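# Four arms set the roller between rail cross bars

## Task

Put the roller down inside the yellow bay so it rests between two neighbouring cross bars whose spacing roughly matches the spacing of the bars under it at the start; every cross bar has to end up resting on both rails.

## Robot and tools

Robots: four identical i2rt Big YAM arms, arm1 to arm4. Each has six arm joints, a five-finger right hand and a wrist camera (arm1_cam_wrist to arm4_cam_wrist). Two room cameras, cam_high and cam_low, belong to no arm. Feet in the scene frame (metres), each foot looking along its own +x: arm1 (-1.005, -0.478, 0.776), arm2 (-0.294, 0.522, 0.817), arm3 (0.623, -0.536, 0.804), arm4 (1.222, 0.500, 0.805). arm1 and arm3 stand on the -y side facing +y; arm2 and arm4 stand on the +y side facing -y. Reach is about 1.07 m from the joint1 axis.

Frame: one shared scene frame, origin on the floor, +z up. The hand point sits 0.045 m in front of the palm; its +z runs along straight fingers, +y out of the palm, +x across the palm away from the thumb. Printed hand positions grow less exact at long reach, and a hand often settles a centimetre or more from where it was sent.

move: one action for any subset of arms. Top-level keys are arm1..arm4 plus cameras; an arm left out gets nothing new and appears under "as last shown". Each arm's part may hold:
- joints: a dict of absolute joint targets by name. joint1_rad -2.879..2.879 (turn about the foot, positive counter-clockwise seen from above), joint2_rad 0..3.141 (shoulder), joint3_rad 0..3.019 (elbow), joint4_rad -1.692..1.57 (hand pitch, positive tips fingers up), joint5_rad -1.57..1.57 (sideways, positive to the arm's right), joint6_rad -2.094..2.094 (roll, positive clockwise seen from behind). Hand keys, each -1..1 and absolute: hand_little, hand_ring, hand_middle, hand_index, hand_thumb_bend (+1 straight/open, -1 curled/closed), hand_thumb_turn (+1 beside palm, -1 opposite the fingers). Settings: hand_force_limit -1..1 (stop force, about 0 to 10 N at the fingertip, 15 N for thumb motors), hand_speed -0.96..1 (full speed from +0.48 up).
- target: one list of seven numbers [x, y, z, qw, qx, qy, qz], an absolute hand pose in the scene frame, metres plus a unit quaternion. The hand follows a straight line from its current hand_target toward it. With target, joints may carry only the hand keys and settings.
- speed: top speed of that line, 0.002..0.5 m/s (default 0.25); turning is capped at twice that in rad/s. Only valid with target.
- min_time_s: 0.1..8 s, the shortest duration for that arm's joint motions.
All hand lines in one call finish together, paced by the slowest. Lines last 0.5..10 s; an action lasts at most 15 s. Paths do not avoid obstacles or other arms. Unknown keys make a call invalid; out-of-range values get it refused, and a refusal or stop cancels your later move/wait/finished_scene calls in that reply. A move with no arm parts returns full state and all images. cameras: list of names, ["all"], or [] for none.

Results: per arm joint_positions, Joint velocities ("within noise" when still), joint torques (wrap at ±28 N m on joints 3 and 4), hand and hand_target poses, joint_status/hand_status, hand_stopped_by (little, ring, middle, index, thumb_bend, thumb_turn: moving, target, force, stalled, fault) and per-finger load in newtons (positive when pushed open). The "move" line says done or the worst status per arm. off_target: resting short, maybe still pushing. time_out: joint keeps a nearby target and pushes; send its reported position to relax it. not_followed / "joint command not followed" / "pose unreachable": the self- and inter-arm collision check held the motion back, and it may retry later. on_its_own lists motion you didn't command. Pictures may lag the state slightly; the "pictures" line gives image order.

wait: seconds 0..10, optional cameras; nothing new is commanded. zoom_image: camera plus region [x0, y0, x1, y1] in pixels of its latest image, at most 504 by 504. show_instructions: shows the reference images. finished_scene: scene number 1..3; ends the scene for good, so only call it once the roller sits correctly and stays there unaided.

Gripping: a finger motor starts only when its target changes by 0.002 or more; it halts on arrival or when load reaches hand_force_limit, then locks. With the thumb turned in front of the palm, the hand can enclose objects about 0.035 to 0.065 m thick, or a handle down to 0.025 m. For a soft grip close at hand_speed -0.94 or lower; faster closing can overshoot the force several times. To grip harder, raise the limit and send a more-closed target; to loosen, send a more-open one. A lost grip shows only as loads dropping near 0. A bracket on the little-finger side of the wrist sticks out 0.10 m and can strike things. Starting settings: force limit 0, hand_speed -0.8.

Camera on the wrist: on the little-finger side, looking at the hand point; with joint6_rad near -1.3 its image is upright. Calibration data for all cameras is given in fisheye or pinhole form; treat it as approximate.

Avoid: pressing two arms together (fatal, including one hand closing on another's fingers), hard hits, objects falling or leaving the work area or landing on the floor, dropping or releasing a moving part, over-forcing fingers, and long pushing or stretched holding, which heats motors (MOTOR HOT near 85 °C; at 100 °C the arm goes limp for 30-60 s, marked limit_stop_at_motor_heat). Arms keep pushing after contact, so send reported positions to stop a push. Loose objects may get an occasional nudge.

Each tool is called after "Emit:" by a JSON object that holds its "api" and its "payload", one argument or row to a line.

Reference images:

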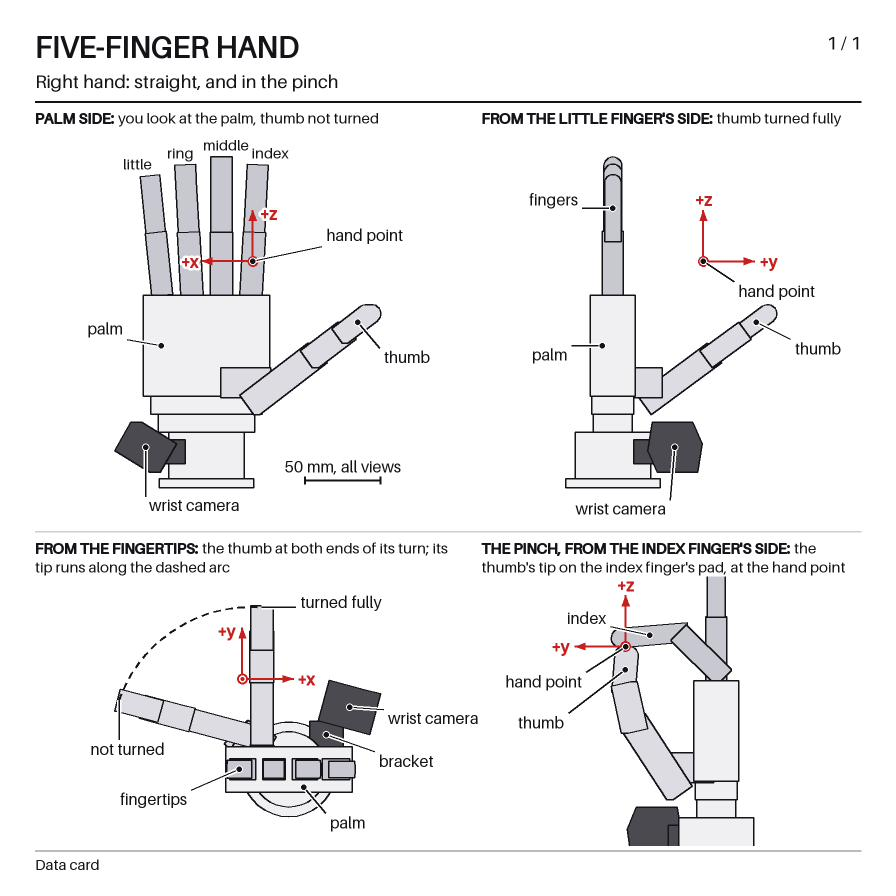

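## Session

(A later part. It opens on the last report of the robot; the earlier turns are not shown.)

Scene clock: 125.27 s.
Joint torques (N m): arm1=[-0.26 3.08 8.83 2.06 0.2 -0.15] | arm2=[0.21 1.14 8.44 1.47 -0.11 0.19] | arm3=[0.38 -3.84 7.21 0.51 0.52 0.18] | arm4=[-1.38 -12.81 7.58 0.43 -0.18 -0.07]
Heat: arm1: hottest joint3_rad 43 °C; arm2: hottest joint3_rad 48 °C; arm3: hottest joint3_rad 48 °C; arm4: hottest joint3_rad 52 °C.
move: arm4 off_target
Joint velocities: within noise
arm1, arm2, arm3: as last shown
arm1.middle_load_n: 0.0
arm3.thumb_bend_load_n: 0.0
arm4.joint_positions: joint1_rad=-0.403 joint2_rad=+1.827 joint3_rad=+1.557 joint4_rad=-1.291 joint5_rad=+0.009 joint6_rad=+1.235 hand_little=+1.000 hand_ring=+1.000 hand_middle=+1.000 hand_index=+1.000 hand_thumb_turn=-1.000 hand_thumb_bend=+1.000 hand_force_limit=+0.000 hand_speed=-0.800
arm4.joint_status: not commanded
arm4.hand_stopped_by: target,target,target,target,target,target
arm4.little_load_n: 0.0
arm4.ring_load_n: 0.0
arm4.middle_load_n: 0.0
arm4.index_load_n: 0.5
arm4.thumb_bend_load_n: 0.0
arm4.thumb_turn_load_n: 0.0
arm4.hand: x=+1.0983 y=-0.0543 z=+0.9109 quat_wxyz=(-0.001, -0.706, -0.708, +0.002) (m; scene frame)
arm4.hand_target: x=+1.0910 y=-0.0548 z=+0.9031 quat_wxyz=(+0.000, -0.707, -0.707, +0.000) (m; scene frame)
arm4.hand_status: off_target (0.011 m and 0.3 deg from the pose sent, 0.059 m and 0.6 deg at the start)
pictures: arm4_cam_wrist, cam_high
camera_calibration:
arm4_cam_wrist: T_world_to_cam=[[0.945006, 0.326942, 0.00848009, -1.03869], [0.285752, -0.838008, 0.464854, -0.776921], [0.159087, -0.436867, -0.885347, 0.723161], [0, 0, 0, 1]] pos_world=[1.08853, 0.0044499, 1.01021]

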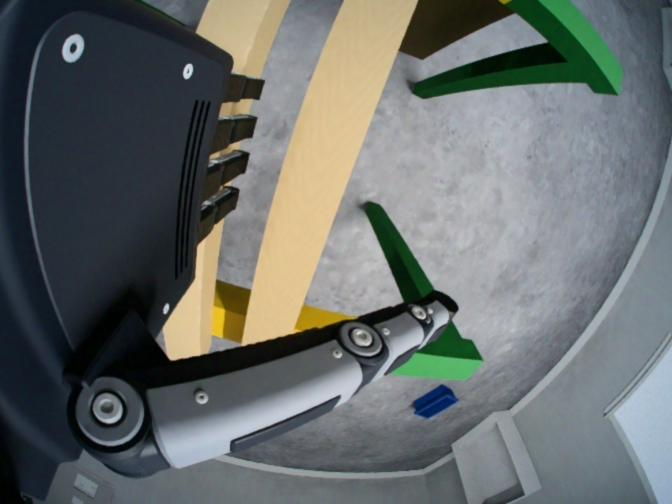

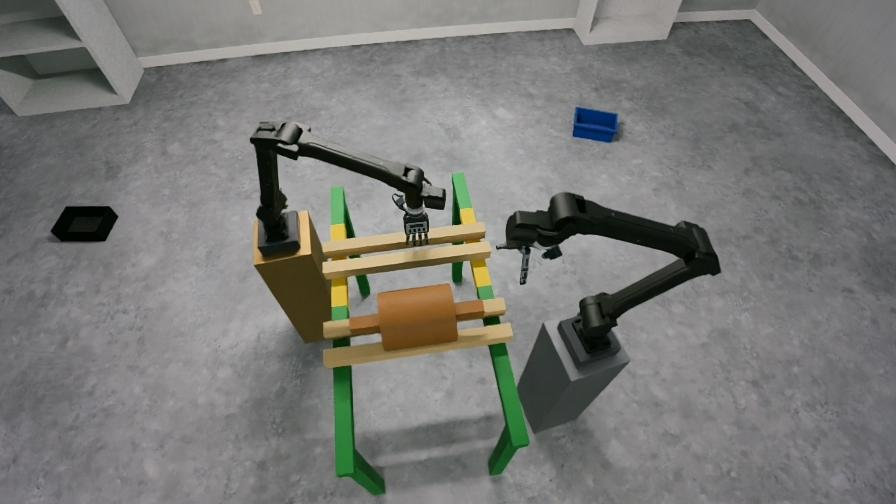

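Emit:
{"api": "move", "payload": {
  "arm4": {"target": [1.091, -0.055, 0.858, 0, 0.7071, 0.7071, 0], "speed": 0.1}
}}

Emit:
{"api": "move", "payload": {
  "arm4": {"target": [1.063, -0.055, 0.858, 0, 0.7071, 0.7071, 0], "speed": 0.03},
  "cameras": ["cam_high"]
}}

Emit:
{"api": "zoom_image", "payload": {
  "camera": "cam_high",
  "region": [310, 210, 420, 290]
}}

Emit:
{"api": "zoom_image", "payload": {
  "camera": "cam_high",
  "region": [410, 210, 520, 290]
}}

Scene clock: 138.30 s.
Joint torques (N m): arm1=[-0.26 3.25 8.84 2.06 0.21 -0.15] | arm2=[0.21 1.2 8.47 1.47 -0.12 0.19] | arm3=[0.5 -3.72 7.21 0.49 0.53 0.19] | arm4=[-1.38 -12.92 7.3 0.47 -0.18 -0.07]
Heat: arm1: hottest joint3_rad 43 °C; arm2: hottest joint3_rad 48 °C; arm3: hottest joint3_rad 48 °C; arm4: hottest joint3_rad 51 °C.
move: arm4 off_target
Joint velocities: within noise
arm1, arm2: as last shown
arm2.ring_load_n: -0.5
arm3.joint_positions: joint1_rad=-0.283 joint2_rad=+0.961 joint3_rad=+1.317 joint4_rad=-1.697 joint5_rad=+0.494 joint6_rad=+1.332 hand_little=+1.000 hand_ring=+1.000 hand_middle=+1.000 hand_index=+1.000 hand_thumb_turn=-1.000 hand_thumb_bend=+1.000 hand_force_limit=+0.000 hand_speed=-0.800
arm3.joint_status: not commanded
arm3.hand_stopped_by: target,target,target,target,target,target
arm3.little_load_n: 0.0
arm3.ring_load_n: 0.0
arm3.middle_load_n: 0.0
arm3.index_load_n: 0.0
arm3.thumb_bend_load_n: 0.0
arm3.thumb_turn_load_n: 0.0
arm3.hand: x=+0.6980 y=-0.2472 z=+1.1521 quat_wxyz=(-0.226, +0.701, -0.663, +0.130) (m; scene frame)
arm3.hand_target: x=+0.7006 y=-0.2498 z=+1.1493 quat_wxyz=(-0.222, +0.697, -0.669, +0.135) (m; scene frame)
arm3.hand_status: not commanded
arm4.joint_positions: joint1_rad=-0.403 joint2_rad=+1.866 joint3_rad=+1.491 joint4_rad=-1.185 joint5_rad=+0.009 joint6_rad=+1.235 hand_little=+1.000 hand_ring=+1.000 hand_middle=+1.000 hand_index=+1.000 hand_thumb_turn=-1.000 hand_thumb_bend=+1.000 hand_force_limit=+0.000 hand_speed=-0.800
arm4.joint_status: not commanded
arm4.hand_stopped_by: target,target,target,target,target,target
arm4.little_load_n: 0.0
arm4.ring_load_n: 0.0
arm4.middle_load_n: 0.0
arm4.index_load_n: 0.5
arm4.thumb_bend_load_n: 0.0
arm4.thumb_turn_load_n: 0.0
arm4.hand: x=+1.0985 y=-0.0549 z=+0.8662 quat_wxyz=(-0.001, -0.706, -0.708, +0.002) (m; scene frame)
arm4.hand_target: x=+1.0911 y=-0.0547 z=+0.8581 quat_wxyz=(+0.000, -0.707, -0.707, +0.000) (m; scene frame)
arm4.hand_status: off_target (0.011 m and 0.3 deg from the pose sent, 0.053 m and 0.3 deg at the start)
pictures: none

Scene clock: 139.73 s.
Joint torques (N m): arm1=[-0.32 3.25 8.84 2.06 0.21 -0.15] | arm2=[0.21 1.2 8.46 1.47 -0.12 0.19] | arm3=[0.38 -3.72 7.24 0.51 0.53 0.19] | arm4=[-2.61 -12.45 9.99 0.02 0.11 -0.12]
Heat: arm1: hottest joint3_rad 43 °C; arm2: hottest joint3_rad 48 °C; arm3: hottest joint3_rad 48 °C; arm4: hottest joint3_rad 51 °C.
move: arm4 off_target
Joint velocities: within noise
arm1, arm2, arm3: as last shown
arm1.little_load_n: -0.5
arm2.ring_load_n: 0.0
arm2.middle_load_n: -0.5
arm3.ring_load_n: -0.5
arm4.joint_positions: joint1_rad=-0.434 joint2_rad=+1.881 joint3_rad=+1.491 joint4_rad=-1.185 joint5_rad=+0.002 joint6_rad=+1.192 hand_little=+1.000 hand_ring=+1.000 hand_middle=+1.000 hand_index=+1.000 hand_thumb_turn=-1.000 hand_thumb_bend=+1.000 hand_force_limit=+0.000 hand_speed=-0.800
arm4.joint_status: not commanded
arm4.hand_stopped_by: target,target,target,target,target,target
arm4.little_load_n: -0.5
arm4.ring_load_n: -1.0
arm4.middle_load_n: 0.0
arm4.index_load_n: 0.0
arm4.thumb_bend_load_n: 0.0
arm4.thumb_turn_load_n: -0.5
arm4.hand: x=+1.0844 y=-0.0477 z=+0.8585 quat_wxyz=(-0.001, -0.702, -0.713, -0.006) (m; scene frame)
arm4.hand_target: x=+1.0633 y=-0.0541 z=+0.8581 quat_wxyz=(+0.000, -0.707, -0.707, +0.000) (m; scene frame)
arm4.hand_status: off_target (0.023 m and 1.1 deg from the pose sent, 0.036 m and 0.3 deg at the start)
pictures: cam_high

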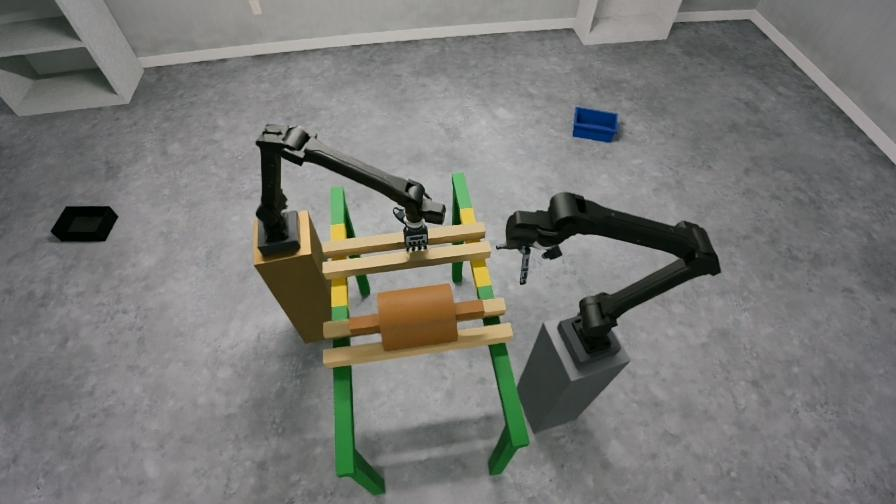

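Scaled by 4.582 from the camera's 896x504 image, which has a finer 1280x720 frame.

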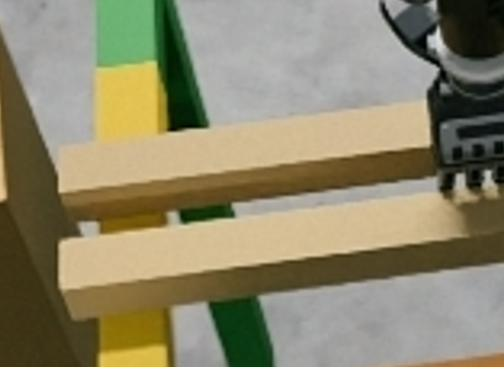

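Scaled by 4.582 from the camera's 896x504 image, which has a finer 1280x720 frame.

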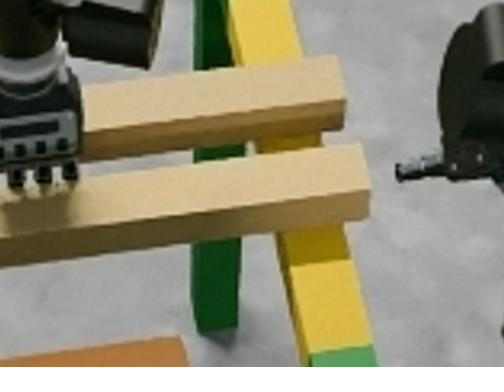

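Emit:
{"api": "move", "payload": {
  "arm4": {"target": [1.057, -0.055, 0.858, 0, 0.7071, 0.7071, 0], "speed": 0.02},
  "cameras": ["cam_high"]
}}

Emit:
{"api": "zoom_image", "payload": {
  "camera": "cam_high",
  "region": [310, 210, 420, 290]
}}

Emit:
{"api": "zoom_image", "payload": {
  "camera": "cam_high",
  "region": [410, 210, 520, 290]
}}

Scene clock: 147.00 s.
Joint torques (N m): arm1=[-0.32 3.31 8.84 2.1 0.2 -0.15] | arm2=[0.15 1.14 8.46 1.47 -0.12 0.19] | arm3=[0.38 -3.72 7.23 0.53 0.53 0.19] | arm4=[-3.14 -12.4 10.58 -0.09 0.33 -0.14]
Heat: arm1: hottest joint3_rad 43 °C; arm2: hottest joint3_rad 48 °C; arm3: hottest joint3_rad 48 °C; arm4: hottest joint3_rad 52 °C.
move: arm4 off_target
Joint velocities: within noise
arm1, arm2, arm3: as last shown
arm1.little_load_n: 0.5
arm2.middle_load_n: 0.0
arm2.thumb_bend_load_n: -0.5
arm3.little_load_n: 0.5
arm3.ring_load_n: 0.0
arm4.joint_positions: joint1_rad=-0.436 joint2_rad=+1.884 joint3_rad=+1.491 joint4_rad=-1.185 joint5_rad=-0.003 joint6_rad=+1.186 hand_little=+1.000 hand_ring=+1.000 hand_middle=+1.000 hand_index=+1.000 hand_thumb_turn=-1.000 hand_thumb_bend=+1.000 hand_force_limit=+0.000 hand_speed=-0.800
arm4.joint_status: not commanded
arm4.hand_stopped_by: target,target,target,target,target,target
arm4.little_load_n: -1.0
arm4.ring_load_n: -1.0
arm4.middle_load_n: 0.0
arm4.index_load_n: 0.0
arm4.thumb_bend_load_n: 0.0
arm4.thumb_turn_load_n: 0.0
arm4.hand: x=+1.0843 y=-0.0472 z=+0.8572 quat_wxyz=(-0.002, -0.700, -0.714, -0.009) (m; scene frame)
arm4.hand_target: x=+1.0574 y=-0.0538 z=+0.8581 quat_wxyz=(+0.000, -0.707, -0.707, +0.000) (m; scene frame)
arm4.hand_status: off_target (0.028 m and 1.5 deg from the pose sent, 0.028 m and 1.1 deg at the start)
pictures: cam_high

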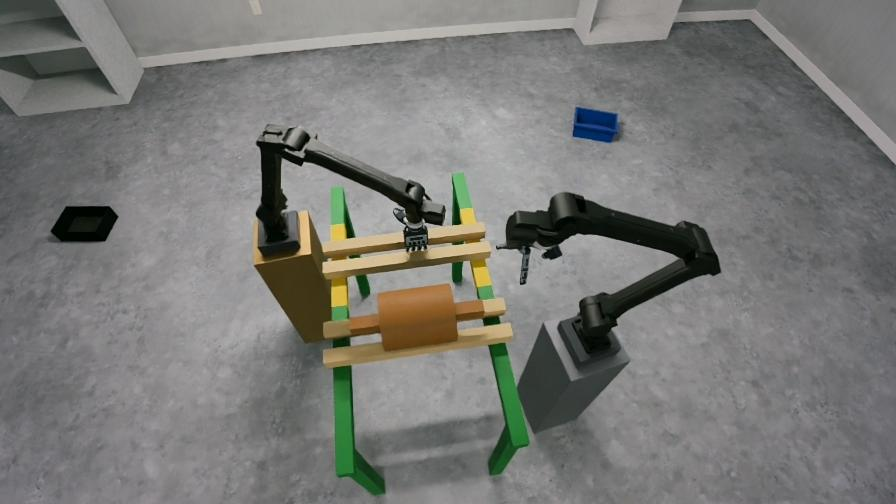

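Scaled by 4.582 from the camera's 896x504 image, which has a finer 1280x720 frame.

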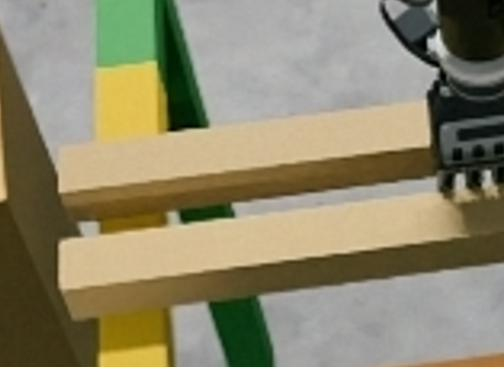

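Scaled by 4.582 from the camera's 896x504 image, which has a finer 1280x720 frame.

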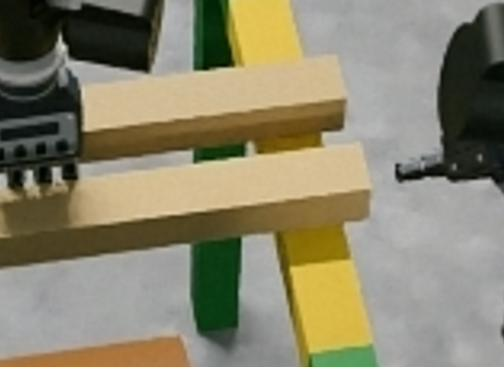

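Emit:
{"api": "move", "payload": {
  "arm4": {"target": [1.0545, -0.055, 0.858, 0, 0.7071, 0.7071, 0], "speed": 0.02}
}}

Scene clock: 151.50 s.
Joint torques (N m): arm1=[-0.26 3.19 8.81 2.07 0.21 -0.14] | arm2=[0.15 1.14 8.46 1.47 -0.12 0.19] | arm3=[0.44 -3.72 7.23 0.5 0.53 0.19] | arm4=[-2.78 -12.51 10.51 -0.1 0.37 -0.11]
Heat: arm1: hottest joint3_rad 44 °C; arm2: hottest joint3_rad 48 °C; arm3: hottest joint3_rad 48 °C; arm4: hottest joint3_rad 53 °C.
move: arm4 off_target
Joint velocities: within noise
arm1, arm2, arm3: as last shown
arm1.little_load_n: 0.0
arm2.thumb_bend_load_n: 0.0
arm3.little_load_n: 0.0
arm4.joint_positions: joint1_rad=-0.446 joint2_rad=+1.887 joint3_rad=+1.497 joint4_rad=-1.185 joint5_rad=-0.004 joint6_rad=+1.179 hand_little=+1.000 hand_ring=+1.000 hand_middle=+1.000 hand_index=+1.000 hand_thumb_turn=-1.000 hand_thumb_bend=+1.000 hand_force_limit=+0.000 hand_speed=-0.800
arm4.joint_status: not commanded
arm4.hand_stopped_by: target,target,target,target,target,target
arm4.little_load_n: -0.5
arm4.ring_load_n: -0.5
arm4.middle_load_n: 0.0
arm4.index_load_n: 0.0
arm4.thumb_bend_load_n: 0.0
arm4.thumb_turn_load_n: 0.0
arm4.hand: x=+1.0786 y=-0.0473 z=+0.8576 quat_wxyz=(-0.003, -0.701, -0.713, -0.008) (m; scene frame)
arm4.hand_target: x=+1.0547 y=-0.0541 z=+0.8583 quat_wxyz=(+0.000, -0.707, -0.707, +0.000) (m; scene frame)
arm4.hand_status: off_target (0.025 m and 1.4 deg from the pose sent, 0.031 m and 1.5 deg at the start)
pictures: none

Emit:
{"api": "move", "payload": {
  "arm4": {"target": [1.086, -0.055, 0.88, 0, 0.7071, 0.7071, 0], "speed": 0.08}
}}

Emit:
{"api": "move", "payload": {
  "arm4": {"target": [1.086, -0.03, 1.0, 0, 0.7071, 0.7071, 0], "speed": 0.2},
  "cameras": ["cam_high"]
}}

Emit:
{"api": "zoom_image", "payload": {
  "camera": "cam_high",
  "region": [310, 210, 420, 290]
}}

Emit:
{"api": "zoom_image", "payload": {
  "camera": "cam_high",
  "region": [410, 210, 520, 290]
}}

Scene clock: 165.80 s.
Joint torques (N m): arm1=[-0.26 3.14 8.83 2.06 0.2 -0.14] | arm2=[0.26 1.14 8.46 1.47 -0.11 0.19] | arm3=[0.38 -3.72 7.24 0.5 0.54 0.19] | arm4=[0.73 -14.74 9.65 -0.31 -0.1 0.15]
Heat: arm1: hottest joint3_rad 44 °C; arm2: hottest joint3_rad 48 °C; arm3: hottest joint3_rad 48 °C; arm4: hottest joint3_rad 54 °C.
move: arm4 off_target
Joint velocities: within noise
arm1, arm2, arm3: as last shown
arm4.joint_positions: joint1_rad=-0.439 joint2_rad=+1.871 joint3_rad=+1.497 joint4_rad=-1.218 joint5_rad=+0.006 joint6_rad=+1.209 hand_little=+1.000 hand_ring=+1.000 hand_middle=+1.000 hand_index=+1.000 hand_thumb_turn=-1.000 hand_thumb_bend=+1.000 hand_force_limit=+0.000 hand_speed=-0.800
arm4.joint_status: not commanded
arm4.hand_stopped_by: target,target,target,target,target,target
arm4.little_load_n: 0.0
arm4.ring_load_n: 0.0
arm4.middle_load_n: 0.0
arm4.index_load_n: 0.0
arm4.thumb_bend_load_n: 0.0
arm4.thumb_turn_load_n: 0.0
arm4.hand: x=+1.0822 y=-0.0423 z=+0.8651 quat_wxyz=(+0.005, -0.709, -0.705, -0.014) (m; scene frame)
arm4.hand_target: x=+1.0862 y=-0.0546 z=+0.8802 quat_wxyz=(+0.000, -0.707, -0.707, +0.000) (m; scene frame)
arm4.hand_status: off_target (0.020 m and 1.7 deg from the pose sent, 0.025 m and 1.4 deg at the start)
pictures: none

Scene clock: 167.20 s.
Joint torques (N m): arm1=[-0.32 3.25 8.84 2.06 0.2 -0.15] | arm2=[0.15 1.14 8.44 1.47 -0.12 0.19] | arm3=[0.5 -3.78 7.24 0.47 0.53 0.19] | arm4=[-0.26 -12.28 10.88 -0.29 -0.1 -0.04]
Heat: arm1: hottest joint3_rad 44 °C; arm2: hottest joint3_rad 48 °C; arm3: hottest joint3_rad 48 °C; arm4: hottest joint3_rad 54 °C.
move: arm4 off_target
Joint velocities: within noise
arm1, arm2, arm3: as last shown
arm4.joint_positions: joint1_rad=-0.439 joint2_rad=+1.729 joint3_rad=+1.631 joint4_rad=-1.487 joint5_rad=+0.007 joint6_rad=+1.209 hand_little=+1.000 hand_ring=+1.000 hand_middle=+1.000 hand_index=+1.000 hand_thumb_turn=-1.000 hand_thumb_bend=+1.000 hand_force_limit=+0.000 hand_speed=-0.800
arm4.joint_status: not commanded
arm4.hand_stopped_by: target,target,target,target,target,target
arm4.little_load_n: 0.0
arm4.ring_load_n: 0.0
arm4.middle_load_n: 0.0
arm4.index_load_n: 0.0
arm4.thumb_bend_load_n: 0.0
arm4.thumb_turn_load_n: 0.0
arm4.hand: x=+1.0893 y=-0.0208 z=+0.9894 quat_wxyz=(+0.003, -0.709, -0.705, -0.010) (m; scene frame)
arm4.hand_target: x=+1.0862 y=-0.0296 z=+0.9998 quat_wxyz=(+0.000, -0.707, -0.707, +0.000) (m; scene frame)
arm4.hand_status: off_target (0.014 m and 1.3 deg from the pose sent, 0.136 m and 1.7 deg at the start)
pictures: cam_high

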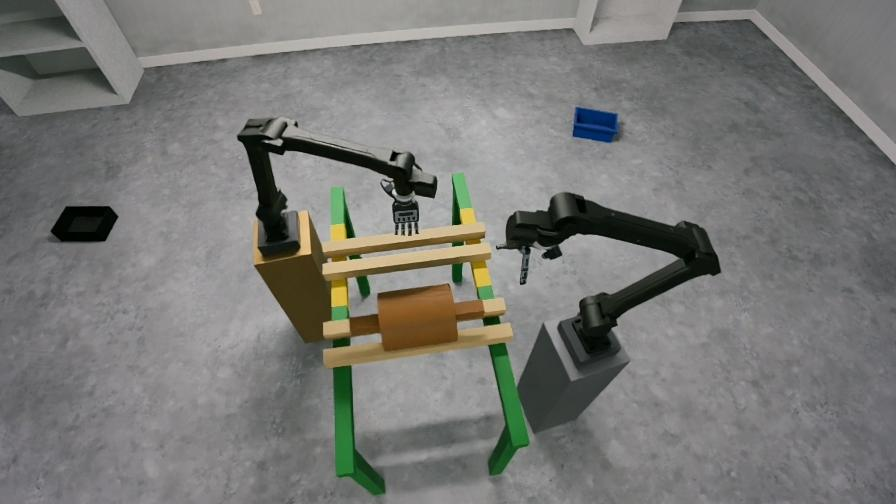

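Scaled by 4.582 from the camera's 896x504 image, which has a finer 1280x720 frame.

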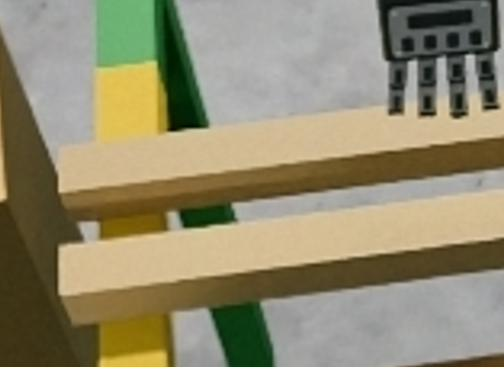

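Scaled by 4.582 from the camera's 896x504 image, which has a finer 1280x720 frame.

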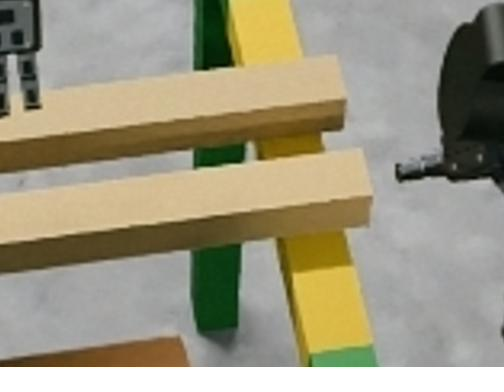

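Emit:
{"api": "move", "payload": {
  "arm4": {"target": [0.95, 0.20, 1.12, -0.183, 0.683, 0.683, -0.183], "speed": 0.25},
  "arm3": {"target": [0.665, -0.15, 1.00, -0.183, 0.683, -0.683, 0.183], "speed": 0.25}
}}

Emit:
{"api": "move", "payload": {
  "arm4": {"target": [0.76, 0.165, 0.99, -0.183, 0.683, 0.683, -0.183], "speed": 0.25},
  "cameras": ["arm3_cam_wrist", "arm4_cam_wrist", "cam_high"]
}}

Emit:
{"api": "zoom_image", "payload": {
  "camera": "cam_high",
  "region": [330, 280, 510, 370]
}}

Scene clock: 210.30 s.
Joint torques (N m): arm1=[-0.09 3.25 8.83 2.11 0.2 -0.14] | arm2=[0.21 1.14 8.46 1.46 -0.12 0.19] | arm3=[1.38 -9.23 7.45 0.77 0.56 0.18] | arm4=[-1.67 -5.66 8.14 1.16 0.1 -0.12]
Heat: arm1: hottest joint3_rad 44 °C; arm2: hottest joint3_rad 49 °C; arm3: hottest joint3_rad 48 °C; arm4: hottest joint3_rad 57 °C.
move: arm3 done; arm4 done
Joint velocities: within noise
arm1.joint_positions: joint1_rad=-0.158 joint2_rad=+0.550 joint3_rad=+1.395 joint4_rad=-1.175 joint5_rad=+0.238 joint6_rad=-1.394 hand_little=+1.000 hand_ring=+1.000 hand_middle=+1.000 hand_index=+1.000 hand_thumb_turn=+1.000 hand_thumb_bend=+1.000 hand_force_limit=+0.000 hand_speed=-0.800
arm1.joint_status: not commanded
arm1.hand_stopped_by: target,target,target,target,target,target
arm1.little_load_n: 0.0
arm1.ring_load_n: 0.0
arm1.middle_load_n: -0.5
arm1.index_load_n: 0.0
arm1.thumb_bend_load_n: 0.0
arm1.thumb_turn_load_n: 0.0
arm1.hand: x=-0.8578 y=-0.3062 z=+1.3309 quat_wxyz=(-0.308, +0.721, +0.364, +0.502) (m; scene frame)
arm1.hand_target: x=-0.8589 y=-0.3093 z=+1.3395 quat_wxyz=(-0.314, +0.717, +0.360, +0.508) (m; scene frame)
arm1.hand_status: not commanded
arm2.joint_positions: joint1_rad=-0.358 joint2_rad=+0.575 joint3_rad=+1.427 joint4_rad=-1.484 joint5_rad=-0.020 joint6_rad=-1.135 hand_little=+1.000 hand_ring=+1.000 hand_middle=+1.000 hand_index=+1.000 hand_thumb_turn=+1.000 hand_thumb_bend=+1.000 hand_force_limit=+0.000 hand_speed=-0.800
arm2.joint_status: not commanded
arm2.hand_stopped_by: target,target,target,target,target,target
arm2.little_load_n: 0.0
arm2.ring_load_n: 0.0
arm2.middle_load_n: 0.0
arm2.index_load_n: 0.0
arm2.thumb_bend_load_n: 0.0
arm2.thumb_turn_load_n: 0.0
arm2.hand: x=-0.4159 y=+0.3861 z=+1.2960 quat_wxyz=(+0.326, +0.276, -0.848, +0.314) (m; scene frame)
arm2.hand_target: x=-0.4153 y=+0.3871 z=+1.3039 quat_wxyz=(+0.332, +0.275, -0.843, +0.321) (m; scene frame)
arm2.hand_status: not commanded
arm3.joint_positions: joint1_rad=-0.144 joint2_rad=+1.285 joint3_rad=+1.164 joint4_rad=-1.478 joint5_rad=+0.534 joint6_rad=+1.588 hand_little=+1.000 hand_ring=+1.000 hand_middle=+1.000 hand_index=+1.000 hand_thumb_turn=-1.000 hand_thumb_bend=+1.000 hand_force_limit=+0.000 hand_speed=-0.800
arm3.joint_status: not commanded
arm3.hand_stopped_by: target,target,target,target,target,target
arm3.little_load_n: 0.0
arm3.ring_load_n: 0.0
arm3.middle_load_n: 0.0
arm3.index_load_n: 0.0
arm3.thumb_bend_load_n: 0.0
arm3.thumb_turn_load_n: 0.0
arm3.hand: x=+0.6667 y=-0.1526 z=+0.9999 quat_wxyz=(-0.177, +0.686, -0.681, +0.187) (m; scene frame)
arm3.hand_target: x=+0.6651 y=-0.1500 z=+1.0000 quat_wxyz=(-0.183, +0.683, -0.683, +0.183) (m; scene frame)
arm3.hand_status: done (0.003 m and 0.9 deg from the pose sent, 0.183 m and 8.4 deg at the start)
arm4.joint_positions: joint1_rad=-0.746 joint2_rad=+1.195 joint3_rad=+1.406 joint4_rad=-1.427 joint5_rad=+0.404 joint6_rad=+0.816 hand_little=+1.000 hand_ring=+1.000 hand_middle=+1.000 hand_index=+1.000 hand_thumb_turn=-1.000 hand_thumb_bend=+1.000 hand_force_limit=+0.000 hand_speed=-0.800
arm4.joint_status: not commanded
arm4.hand_stopped_by: target,target,target,target,target,target
arm4.little_load_n: 0.0
arm4.ring_load_n: 0.0
arm4.middle_load_n: 0.0
arm4.index_load_n: 0.0
arm4.thumb_bend_load_n: 0.0
arm4.thumb_turn_load_n: 0.0
arm4.hand: x=+0.9562 y=+0.1986 z=+1.1210 quat_wxyz=(+0.182, -0.681, -0.686, +0.181) (m; scene frame)
arm4.hand_target: x=+0.9500 y=+0.2000 z=+1.1199 quat_wxyz=(+0.183, -0.683, -0.683, +0.183) (m; scene frame)
arm4.hand_status: done (0.006 m and 0.5 deg from the pose sent, 0.292 m and 30.5 deg at the start)
pictures: none

Scene clock: 212.20 s.
Joint torques (N m): arm1=[-0.15 3.25 8.83 2.11 0.2 -0.15] | arm2=[0.21 1.2 8.47 1.47 -0.12 0.19] | arm3=[1.38 -9.29 7.47 0.79 0.56 0.19] | arm4=[-1.61 -10.29 11.81 1.17 0.02 -0.07]
Heat: arm1: hottest joint3_rad 44 °C; arm2: hottest joint3_rad 49 °C; arm3: hottest joint3_rad 48 °C; arm4: hottest joint3_rad 56 °C.
move: arm4 off_target
Joint velocities: within noise
arm1, arm2, arm3: as last shown
arm1.middle_load_n: 0.0
arm2.thumb_turn_load_n: -0.5
arm3.hand_target: x=+0.6650 y=-0.1500 z=+1.0000 quat_wxyz=(-0.183, +0.683, -0.683, +0.183) (m; scene frame)
arm4.joint_positions: joint1_rad=-0.994 joint2_rad=+1.583 joint3_rad=+1.422 joint4_rad=-1.001 joint5_rad=+0.306 joint6_rad=+0.574 hand_little=+1.000 hand_ring=+1.000 hand_middle=+1.000 hand_index=+1.000 hand_thumb_turn=-1.000 hand_thumb_bend=+1.000 hand_force_limit=+0.000 hand_speed=-0.800
arm4.joint_status: not commanded
arm4.hand_stopped_by: target,target,target,target,target,target
arm4.little_load_n: 0.0
arm4.ring_load_n: 0.0
arm4.middle_load_n: 0.0
arm4.index_load_n: 0.0
arm4.thumb_bend_load_n: 0.0
arm4.thumb_turn_load_n: 0.0
arm4.hand: x=+0.7793 y=+0.1699 z=+0.9788 quat_wxyz=(+0.179, -0.682, -0.689, +0.167) (m; scene frame)
arm4.hand_target: x=+0.7607 y=+0.1655 z=+0.9901 quat_wxyz=(+0.183, -0.683, -0.683, +0.183) (m; scene frame)
arm4.hand_status: off_target (0.023 m and 2.0 deg from the pose sent, 0.238 m and 0.5 deg at the start)
pictures: arm3_cam_wrist, arm4_cam_wrist, cam_high
camera_calibration:
arm3_cam_wrist: T_world_to_cam=[[-0.847929, -0.278772, -0.45089, 0.970174], [-0.433665, 0.853957, 0.287561, 0.136899], [0.304877, 0.439367, -0.844989, 0.817003], [0, 0, 0, 1]] pos_world=[0.632922, -0.205414, 1.08843]
arm4_cam_wrist: T_world_to_cam=[[0.835787, 0.336912, -0.433532, -0.295023], [0.472736, -0.843164, 0.256117, -0.469966], [-0.279249, -0.419005, -0.863976, 1.24956], [0, 0, 0, 1]] pos_world=[0.817684, 0.22671, 1.07205]

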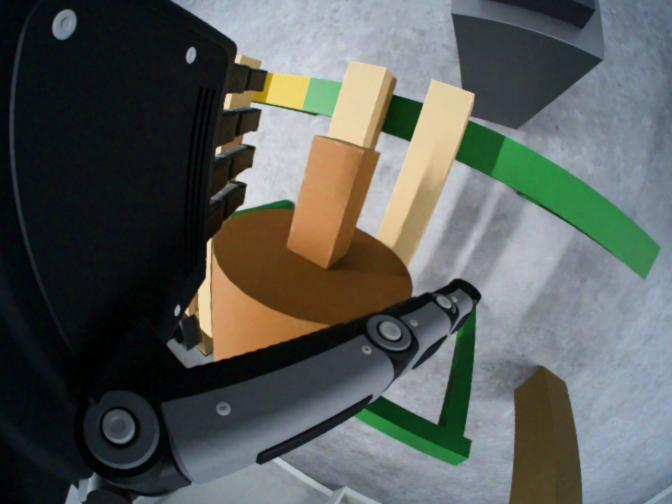

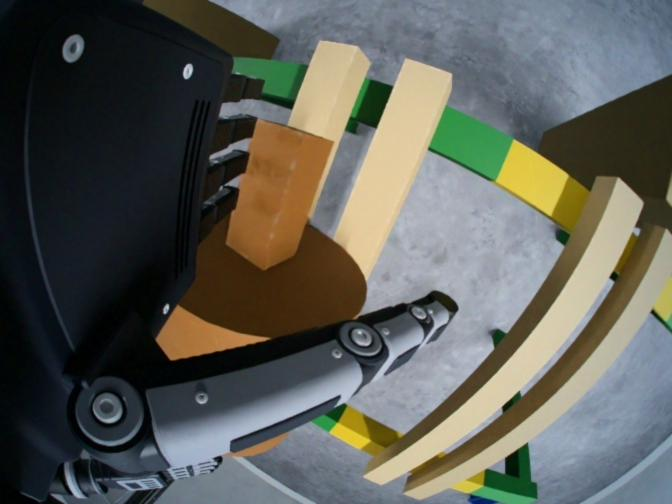

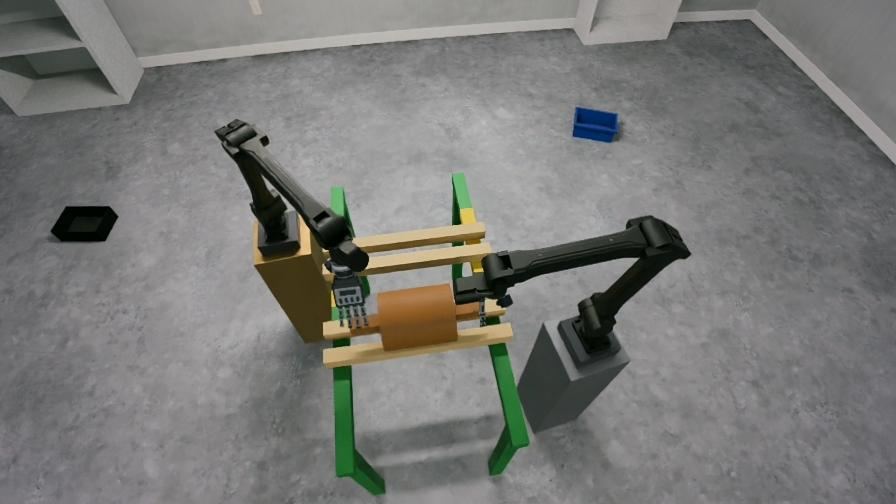

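Scaled by 2.800 from the camera's 896x504 image, which has a finer 1280x720 frame.

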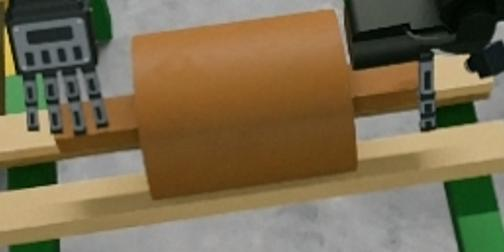

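Emit:
{"api": "move", "payload": {
  "arm4": {"target": [0.755, 0.158, 0.975, -0.183, 0.683, 0.683, -0.183], "speed": 0.1},
  "arm3": {"target": [0.650, -0.134, 0.98, -0.183, 0.683, -0.683, 0.183], "speed": 0.1}
}}

Emit:
{"api": "move", "payload": {
  "arm4": {"target": [0.732, 0.158, 0.93, -0.183, 0.683, 0.683, -0.183], "speed": 0.1},
  "arm3": {"target": [0.679, -0.134, 0.93, -0.183, 0.683, -0.683, 0.183], "speed": 0.1},
  "cameras": ["arm3_cam_wrist", "arm4_cam_wrist"]
}}

Scene clock: 247.83 s.
Joint torques (N m): arm1=[-0.26 3.25 8.81 2.06 0.2 -0.15] | arm2=[0.15 1.14 8.47 1.47 -0.12 0.19] | arm3=[1.38 -9.7 7.2 0.72 0.51 0.18] | arm4=[-1.14 -10.05 11.34 1.09 -0.01 -0.03]
Heat: arm1: hottest joint3_rad 44 °C; arm2: hottest joint3_rad 49 °C; arm3: hottest joint3_rad 49 °C; arm4: hottest joint3_rad 56 °C.
move: arm3 done; arm4 off_target
Joint velocities: within noise
arm1, arm2: as last shown
arm2.thumb_turn_load_n: 0.0
arm3.joint_positions: joint1_rad=-0.106 joint2_rad=+1.337 joint3_rad=+1.164 joint4_rad=-1.442 joint5_rad=+0.534 joint6_rad=+1.632 hand_little=+1.000 hand_ring=+1.000 hand_middle=+1.000 hand_index=+1.000 hand_thumb_turn=-1.000 hand_thumb_bend=+1.000 hand_force_limit=+0.000 hand_speed=-0.800
arm3.joint_status: not commanded
arm3.hand_stopped_by: target,target,target,target,target,target
arm3.little_load_n: 0.0
arm3.ring_load_n: 0.0
arm3.middle_load_n: 0.0
arm3.index_load_n: 0.0
arm3.thumb_bend_load_n: 0.0
arm3.thumb_turn_load_n: 0.0
arm3.hand: x=+0.6521 y=-0.1358 z=+0.9824 quat_wxyz=(-0.180, +0.685, -0.681, +0.185) (m; scene frame)
arm3.hand_target: x=+0.6501 y=-0.1340 z=+0.9800 quat_wxyz=(-0.183, +0.683, -0.683, +0.183) (m; scene frame)
arm3.hand_status: done (0.004 m and 0.5 deg from the pose sent, 0.032 m and 0.9 deg at the start)
arm4.joint_positions: joint1_rad=-0.994 joint2_rad=+1.603 joint3_rad=+1.423 joint4_rad=-0.965 joint5_rad=+0.309 joint6_rad=+0.574 hand_little=+1.000 hand_ring=+1.000 hand_middle=+1.000 hand_index=+1.000 hand_thumb_turn=-1.000 hand_thumb_bend=+1.000 hand_force_limit=+0.000 hand_speed=-0.800
arm4.joint_status: not commanded
arm4.hand_stopped_by: target,target,target,target,target,target
arm4.little_load_n: 0.0
arm4.ring_load_n: 0.0
arm4.middle_load_n: 0.0
arm4.index_load_n: 0.0
arm4.thumb_bend_load_n: 0.0
arm4.thumb_turn_load_n: 0.0
arm4.hand: x=+0.7706 y=+0.1639 z=+0.9709 quat_wxyz=(+0.182, -0.682, -0.687, +0.174) (m; scene frame)
arm4.hand_target: x=+0.7555 y=+0.1583 z=+0.9752 quat_wxyz=(+0.183, -0.683, -0.683, +0.183) (m; scene frame)
arm4.hand_status: off_target (0.017 m and 1.1 deg from the pose sent, 0.027 m and 2.0 deg at the start)
pictures: none

Scene clock: 249.20 s.
Joint torques (N m): arm1=[-0.26 3.19 8.85 2.09 0.2 -0.15] | arm2=[0.15 1.14 8.46 1.46 -0.11 0.19] | arm3=[0.5 -9.7 6.91 0.83 0.51 -0.01] | arm4=[-1.55 -11.58 9.1 1.31 0 -0.07]
Heat: arm1: hottest joint3_rad 44 °C; arm2: hottest joint3_rad 49 °C; arm3: hottest joint3_rad 49 °C; arm4: hottest joint3_rad 56 °C.
move: arm3 done; arm4 off_target
Joint velocities: within noise
arm1, arm2: as last shown
arm3.joint_positions: joint1_rad=-0.172 joint2_rad=+1.358 joint3_rad=+1.052 joint4_rad=-1.260 joint5_rad=+0.536 joint6_rad=+1.562 hand_little=+1.000 hand_ring=+1.000 hand_middle=+1.000 hand_index=+1.000 hand_thumb_turn=-1.000 hand_thumb_bend=+1.000 hand_force_limit=+0.000 hand_speed=-0.800
arm3.joint_status: not commanded
arm3.hand_stopped_by: target,target,target,target,target,target
arm3.little_load_n: 0.0
arm3.ring_load_n: 0.0
arm3.middle_load_n: 0.0
arm3.index_load_n: 0.0
arm3.thumb_bend_load_n: 0.0
arm3.thumb_turn_load_n: 0.0
arm3.hand: x=+0.6762 y=-0.1331 z=+0.9335 quat_wxyz=(-0.184, +0.682, -0.685, +0.181) (m; scene frame)
arm3.hand_target: x=+0.6790 y=-0.1341 z=+0.9299 quat_wxyz=(-0.183, +0.683, -0.683, +0.183) (m; scene frame)
arm3.hand_status: done (0.005 m and 0.3 deg from the pose sent, 0.059 m and 0.5 deg at the start)
arm4.joint_positions: joint1_rad=-1.015 joint2_rad=+1.684 joint3_rad=+1.423 joint4_rad=-0.864 joint5_rad=+0.297 joint6_rad=+0.554 hand_little=+1.000 hand_ring=+1.000 hand_middle=+1.000 hand_index=+1.000 hand_thumb_turn=-1.000 hand_thumb_bend=+1.000 hand_force_limit=+0.000 hand_speed=-0.800
arm4.joint_status: not commanded
arm4.hand_stopped_by: target,target,target,target,target,target
arm4.little_load_n: 0.0
arm4.ring_load_n: 0.0
arm4.middle_load_n: 0.0
arm4.index_load_n: 0.0
arm4.thumb_bend_load_n: 0.0
arm4.thumb_turn_load_n: 0.0
arm4.hand: x=+0.7427 y=+0.1559 z=+0.9342 quat_wxyz=(+0.181, -0.682, -0.685, +0.181) (m; scene frame)
arm4.hand_target: x=+0.7322 y=+0.1581 z=+0.9302 quat_wxyz=(+0.183, -0.683, -0.683, +0.183) (m; scene frame)
arm4.hand_status: off_target (0.012 m and 0.4 deg from the pose sent, 0.056 m and 1.1 deg at the start)
pictures: arm3_cam_wrist, arm4_cam_wrist
camera_calibration:
arm3_cam_wrist: T_world_to_cam=[[-0.84892, -0.265204, -0.457168, 0.962042], [-0.429212, 0.850674, 0.303531, 0.12521], [0.308403, 0.453896, -0.835982, 0.740614], [0, 0, 0, 1]] pos_world=[0.642031, -0.187536, 1.02095]
arm4_cam_wrist: T_world_to_cam=[[0.825241, 0.328435, -0.459464, -0.245729], [0.47863, -0.838563, 0.260242, -0.461934], [-0.299817, -0.434676, -0.849215, 1.19885], [0, 0, 0, 1]] pos_world=[0.783318, 0.214458, 1.0254]

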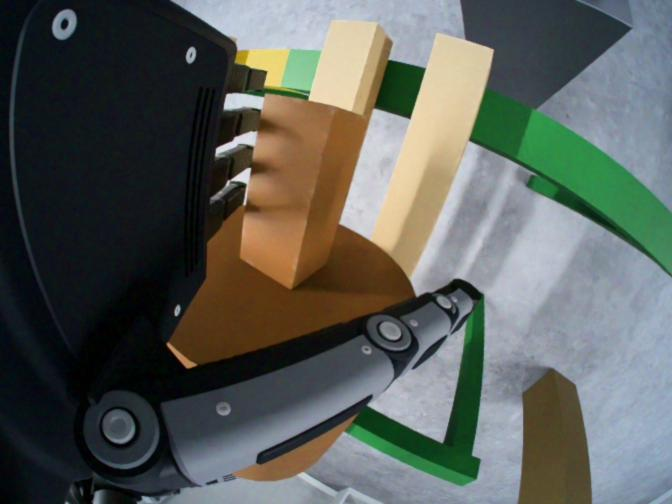

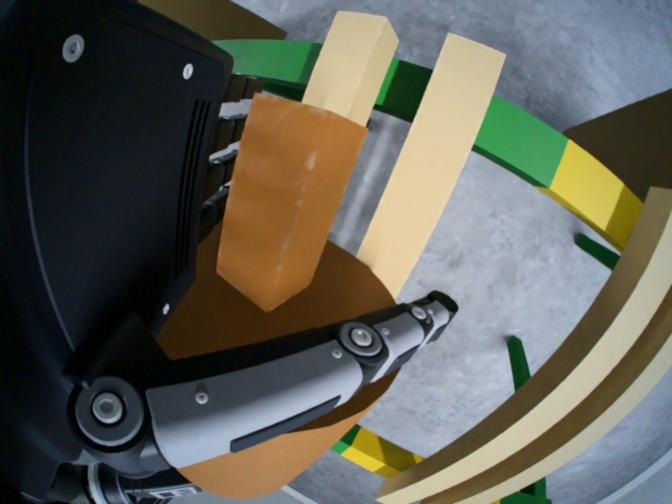

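Emit:
{"api": "move", "payload": {
  "arm4": {"target": [0.712, 0.158, 0.975, 0, 0.7071, 0.7071, 0], "speed": 0.15},
  "arm3": {"target": [0.702, -0.134, 0.975, 0, 0.7071, -0.7071, 0], "speed": 0.15},
  "cameras": ["arm3_cam_wrist", "arm4_cam_wrist"]
}}

Scene clock: 287.90 s.
Joint torques (N m): arm1=[-0.32 3.25 8.85 2.06 0.19 -0.15] | arm2=[0.15 1.2 8.46 1.46 -0.12 0.2] | arm3=[0.62 -9.99 12.31 -0.06 -0.18 -0.03] | arm4=[-1.49 -15.33 11.21 -0.14 -0.24 -0.06]
Heat: arm1: hottest joint3_rad 44 °C; arm2: hottest joint3_rad 49 °C; arm3: hottest joint3_rad 49 °C; arm4: hottest joint3_rad 55 °C.
move: arm3 off_target; arm4 off_target
Joint velocities: within noise
arm1, arm2: as last shown
arm2.middle_load_n: 0.5
arm3.joint_positions: joint1_rad=-0.501 joint2_rad=+1.384 joint3_rad=+1.123 joint4_rad=-1.361 joint5_rad=+0.018 joint6_rad=+1.237 hand_little=+1.000 hand_ring=+1.000 hand_middle=+1.000 hand_index=+1.000 hand_thumb_turn=-1.000 hand_thumb_bend=+1.000 hand_force_limit=+0.000 hand_speed=-0.800
arm3.joint_status: not commanded
arm3.hand_stopped_by: target,target,target,target,target,target
arm3.little_load_n: 0.0
arm3.ring_load_n: 0.0
arm3.middle_load_n: 0.0
arm3.index_load_n: 0.0
arm3.thumb_bend_load_n: 0.0
arm3.thumb_turn_load_n: 0.0
arm3.hand: x=+0.6926 y=-0.1544 z=+0.9522 quat_wxyz=(+0.022, +0.705, -0.708, +0.013) (m; scene frame)
arm3.hand_target: x=+0.7016 y=-0.1354 z=+0.9750 quat_wxyz=(+0.000, +0.707, -0.707, +0.000) (m; scene frame)
arm3.hand_status: off_target (0.032 m and 3.0 deg from the pose sent, 0.049 m and 29.9 deg at the start)
arm4.joint_positions: joint1_rad=-1.127 joint2_rad=+2.044 joint3_rad=+2.065 joint4_rad=-1.588 joint5_rad=+0.004 joint6_rad=+0.510 hand_little=+1.000 hand_ring=+1.000 hand_middle=+1.000 hand_index=+1.000 hand_thumb_turn=-1.000 hand_thumb_bend=+1.000 hand_force_limit=+0.000 hand_speed=-0.800
arm4.joint_status: not commanded
arm4.hand_stopped_by: target,target,target,target,target,target
arm4.little_load_n: 0.0
arm4.ring_load_n: 0.0
arm4.middle_load_n: 0.0
arm4.index_load_n: 0.0
arm4.thumb_bend_load_n: 0.0
arm4.thumb_turn_load_n: 0.0
arm4.hand: x=+0.7248 y=+0.1562 z=+0.9743 quat_wxyz=(+0.000, -0.706, -0.709, -0.004) (m; scene frame)
arm4.hand_target: x=+0.7125 y=+0.1583 z=+0.9749 quat_wxyz=(+0.000, -0.707, -0.707, +0.000) (m; scene frame)
arm4.hand_status: off_target (0.013 m and 0.5 deg from the pose sent, 0.051 m and 29.7 deg at the start)
pictures: arm3_cam_wrist, arm4_cam_wrist
camera_calibration:
arm3_cam_wrist: T_world_to_cam=[[-0.963144, -0.263453, 0.0542807, 0.571256], [-0.214598, 0.874256, 0.435458, -0.125873], [-0.162178, 0.40776, -0.898571, 1.1392], [0, 0, 0, 1]] pos_world=[0.707943, -0.203977, 1.04746]
arm4_cam_wrist: T_world_to_cam=[[0.944675, 0.32752, 0.0179012, -0.76412], [0.283189, -0.841915, 0.45933, -0.515443], [0.165511, -0.428848, -0.888085, 0.927274], [0, 0, 0, 1]] pos_world=[0.714338, 0.213965, 1.07394]

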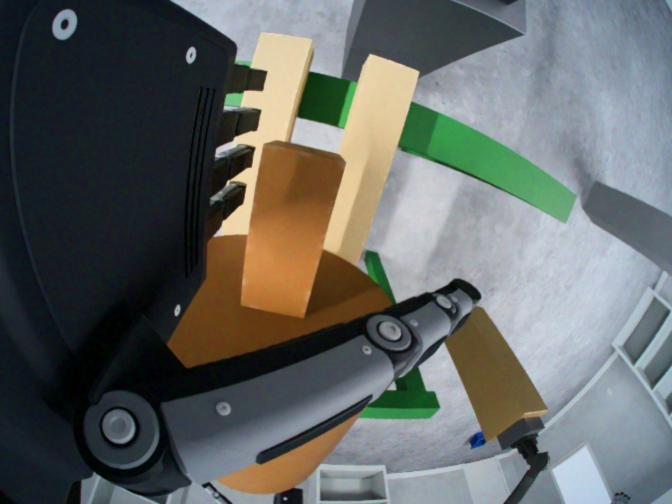

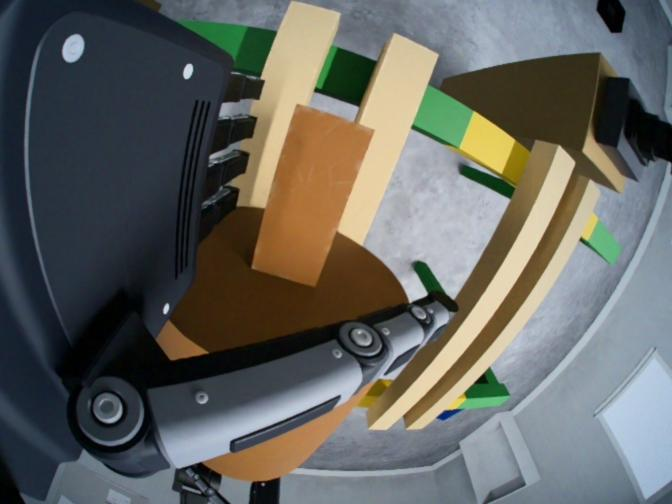

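Emit:
{"api": "move", "payload": {
  "arm4": {"target": [0.716, 0.156, 0.893, 0, 0.7071, 0.7071, 0], "speed": 0.08},
  "arm3": {"target": [0.701, -0.133, 0.891, 0, 0.7071, -0.7071, 0], "speed": 0.08},
  "cameras": ["arm3_cam_wrist", "arm4_cam_wrist", "cam_low"]
}}

Scene clock: 304.07 s.
Joint torques (N m): arm1=[-0.32 3.25 8.81 2.09 0.21 -0.14] | arm2=[0.21 1.2 8.46 1.47 -0.12 0.2] | arm3=[0.62 -11.05 6.61 0.79 -0.18 -0.02] | arm4=[-1.08 -15.15 7.57 0.53 -0.23 -0.02]
Heat: arm1: hottest joint3_rad 44 °C; arm2: hottest joint3_rad 49 °C; arm3: hottest joint3_rad 51 °C; arm4: hottest joint3_rad 54 °C.
move: arm3 done; arm4 off_target
Joint velocities: within noise
arm1, arm2: as last shown
arm1.little_load_n: -0.5
arm1.middle_load_n: -0.5
arm2.middle_load_n: 0.0
arm3.joint_positions: joint1_rad=-0.501 joint2_rad=+1.463 joint3_rad=+1.043 joint4_rad=-1.151 joint5_rad=+0.017 joint6_rad=+1.237 hand_little=+1.000 hand_ring=+1.000 hand_middle=+1.000 hand_index=+1.000 hand_thumb_turn=-1.000 hand_thumb_bend=+1.000 hand_force_limit=+0.000 hand_speed=-0.800
arm3.joint_status: not commanded
arm3.hand_stopped_by: target,target,target,target,target,target
arm3.little_load_n: 0.0
arm3.ring_load_n: 0.0
arm3.middle_load_n: 0.0
arm3.index_load_n: 0.0
arm3.thumb_bend_load_n: 0.0
arm3.thumb_turn_load_n: 0.0
arm3.hand: x=+0.6996 y=-0.1318 z=+0.8943 quat_wxyz=(+0.000, +0.705, -0.709, +0.001) (m; scene frame)
arm3.hand_target: x=+0.7010 y=-0.1329 z=+0.8911 quat_wxyz=(+0.000, +0.707, -0.707, +0.000) (m; scene frame)
arm3.hand_status: done (0.004 m and 0.3 deg from the pose sent, 0.065 m and 2.9 deg at the start)
arm4.joint_positions: joint1_rad=-1.127 joint2_rad=+2.058 joint3_rad=+1.915 joint4_rad=-1.403 joint5_rad=+0.003 joint6_rad=+0.510 hand_little=+1.000 hand_ring=+1.000 hand_middle=+1.000 hand_index=+1.000 hand_thumb_turn=-1.000 hand_thumb_bend=+1.000 hand_force_limit=+0.000 hand_speed=-0.800
arm4.joint_status: not commanded
arm4.hand_stopped_by: target,target,target,target,target,target
arm4.little_load_n: 0.0
arm4.ring_load_n: 0.0
arm4.middle_load_n: 0.0
arm4.index_load_n: 0.0
arm4.thumb_bend_load_n: 0.0
arm4.thumb_turn_load_n: -0.5
arm4.hand: x=+0.7201 y=+0.1533 z=+0.9081 quat_wxyz=(+0.003, -0.706, -0.709, +0.007) (m; scene frame)
arm4.hand_target: x=+0.7164 y=+0.1561 z=+0.8932 quat_wxyz=(+0.000, -0.707, -0.707, +0.000) (m; scene frame)
arm4.hand_status: off_target (0.016 m and 0.9 deg from the pose sent, 0.082 m and 0.5 deg at the start)
pictures: arm3_cam_wrist, arm4_cam_wrist, cam_low
camera_calibration:
arm3_cam_wrist: T_world_to_cam=[[-0.963993, -0.264686, 0.0256441, 0.613122], [-0.221502, 0.852573, 0.473345, -0.150914], [-0.147152, 0.450622, -0.880504, 1.0581], [0, 0, 0, 1]] pos_world=[0.71332, -0.185853, 0.987374]
arm4_cam_wrist: T_world_to_cam=[[0.944806, 0.327612, -0.00348688, -0.738264], [0.291871, -0.836801, 0.463222, -0.49665], [0.148839, -0.438673, -0.886235, 0.879887], [0, 0, 0, 1]] pos_world=[0.711512, 0.212249, 1.00727]

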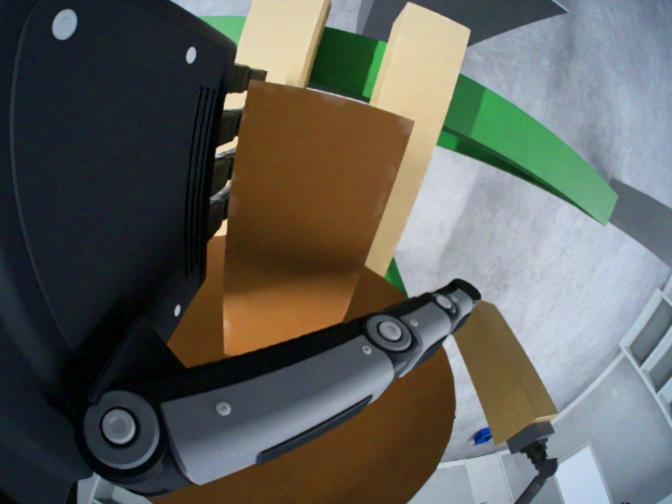

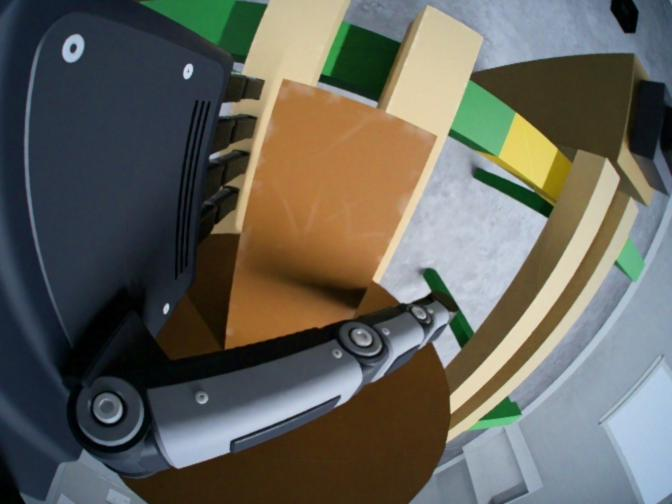

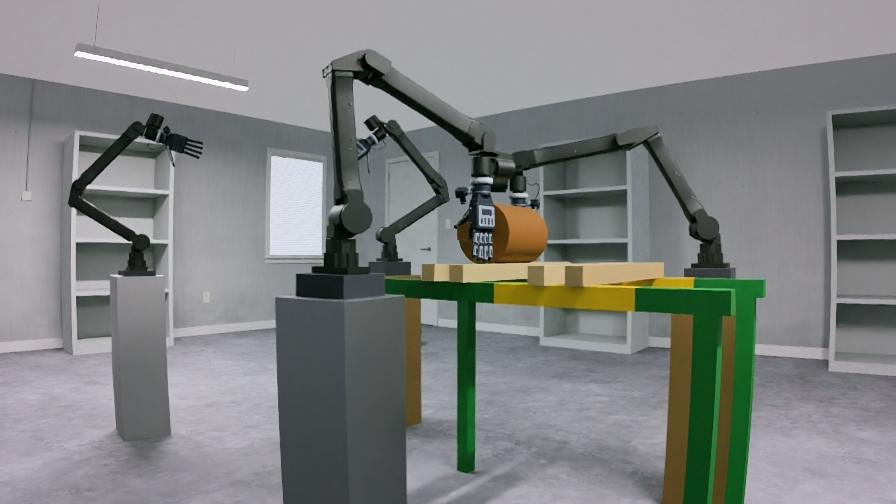

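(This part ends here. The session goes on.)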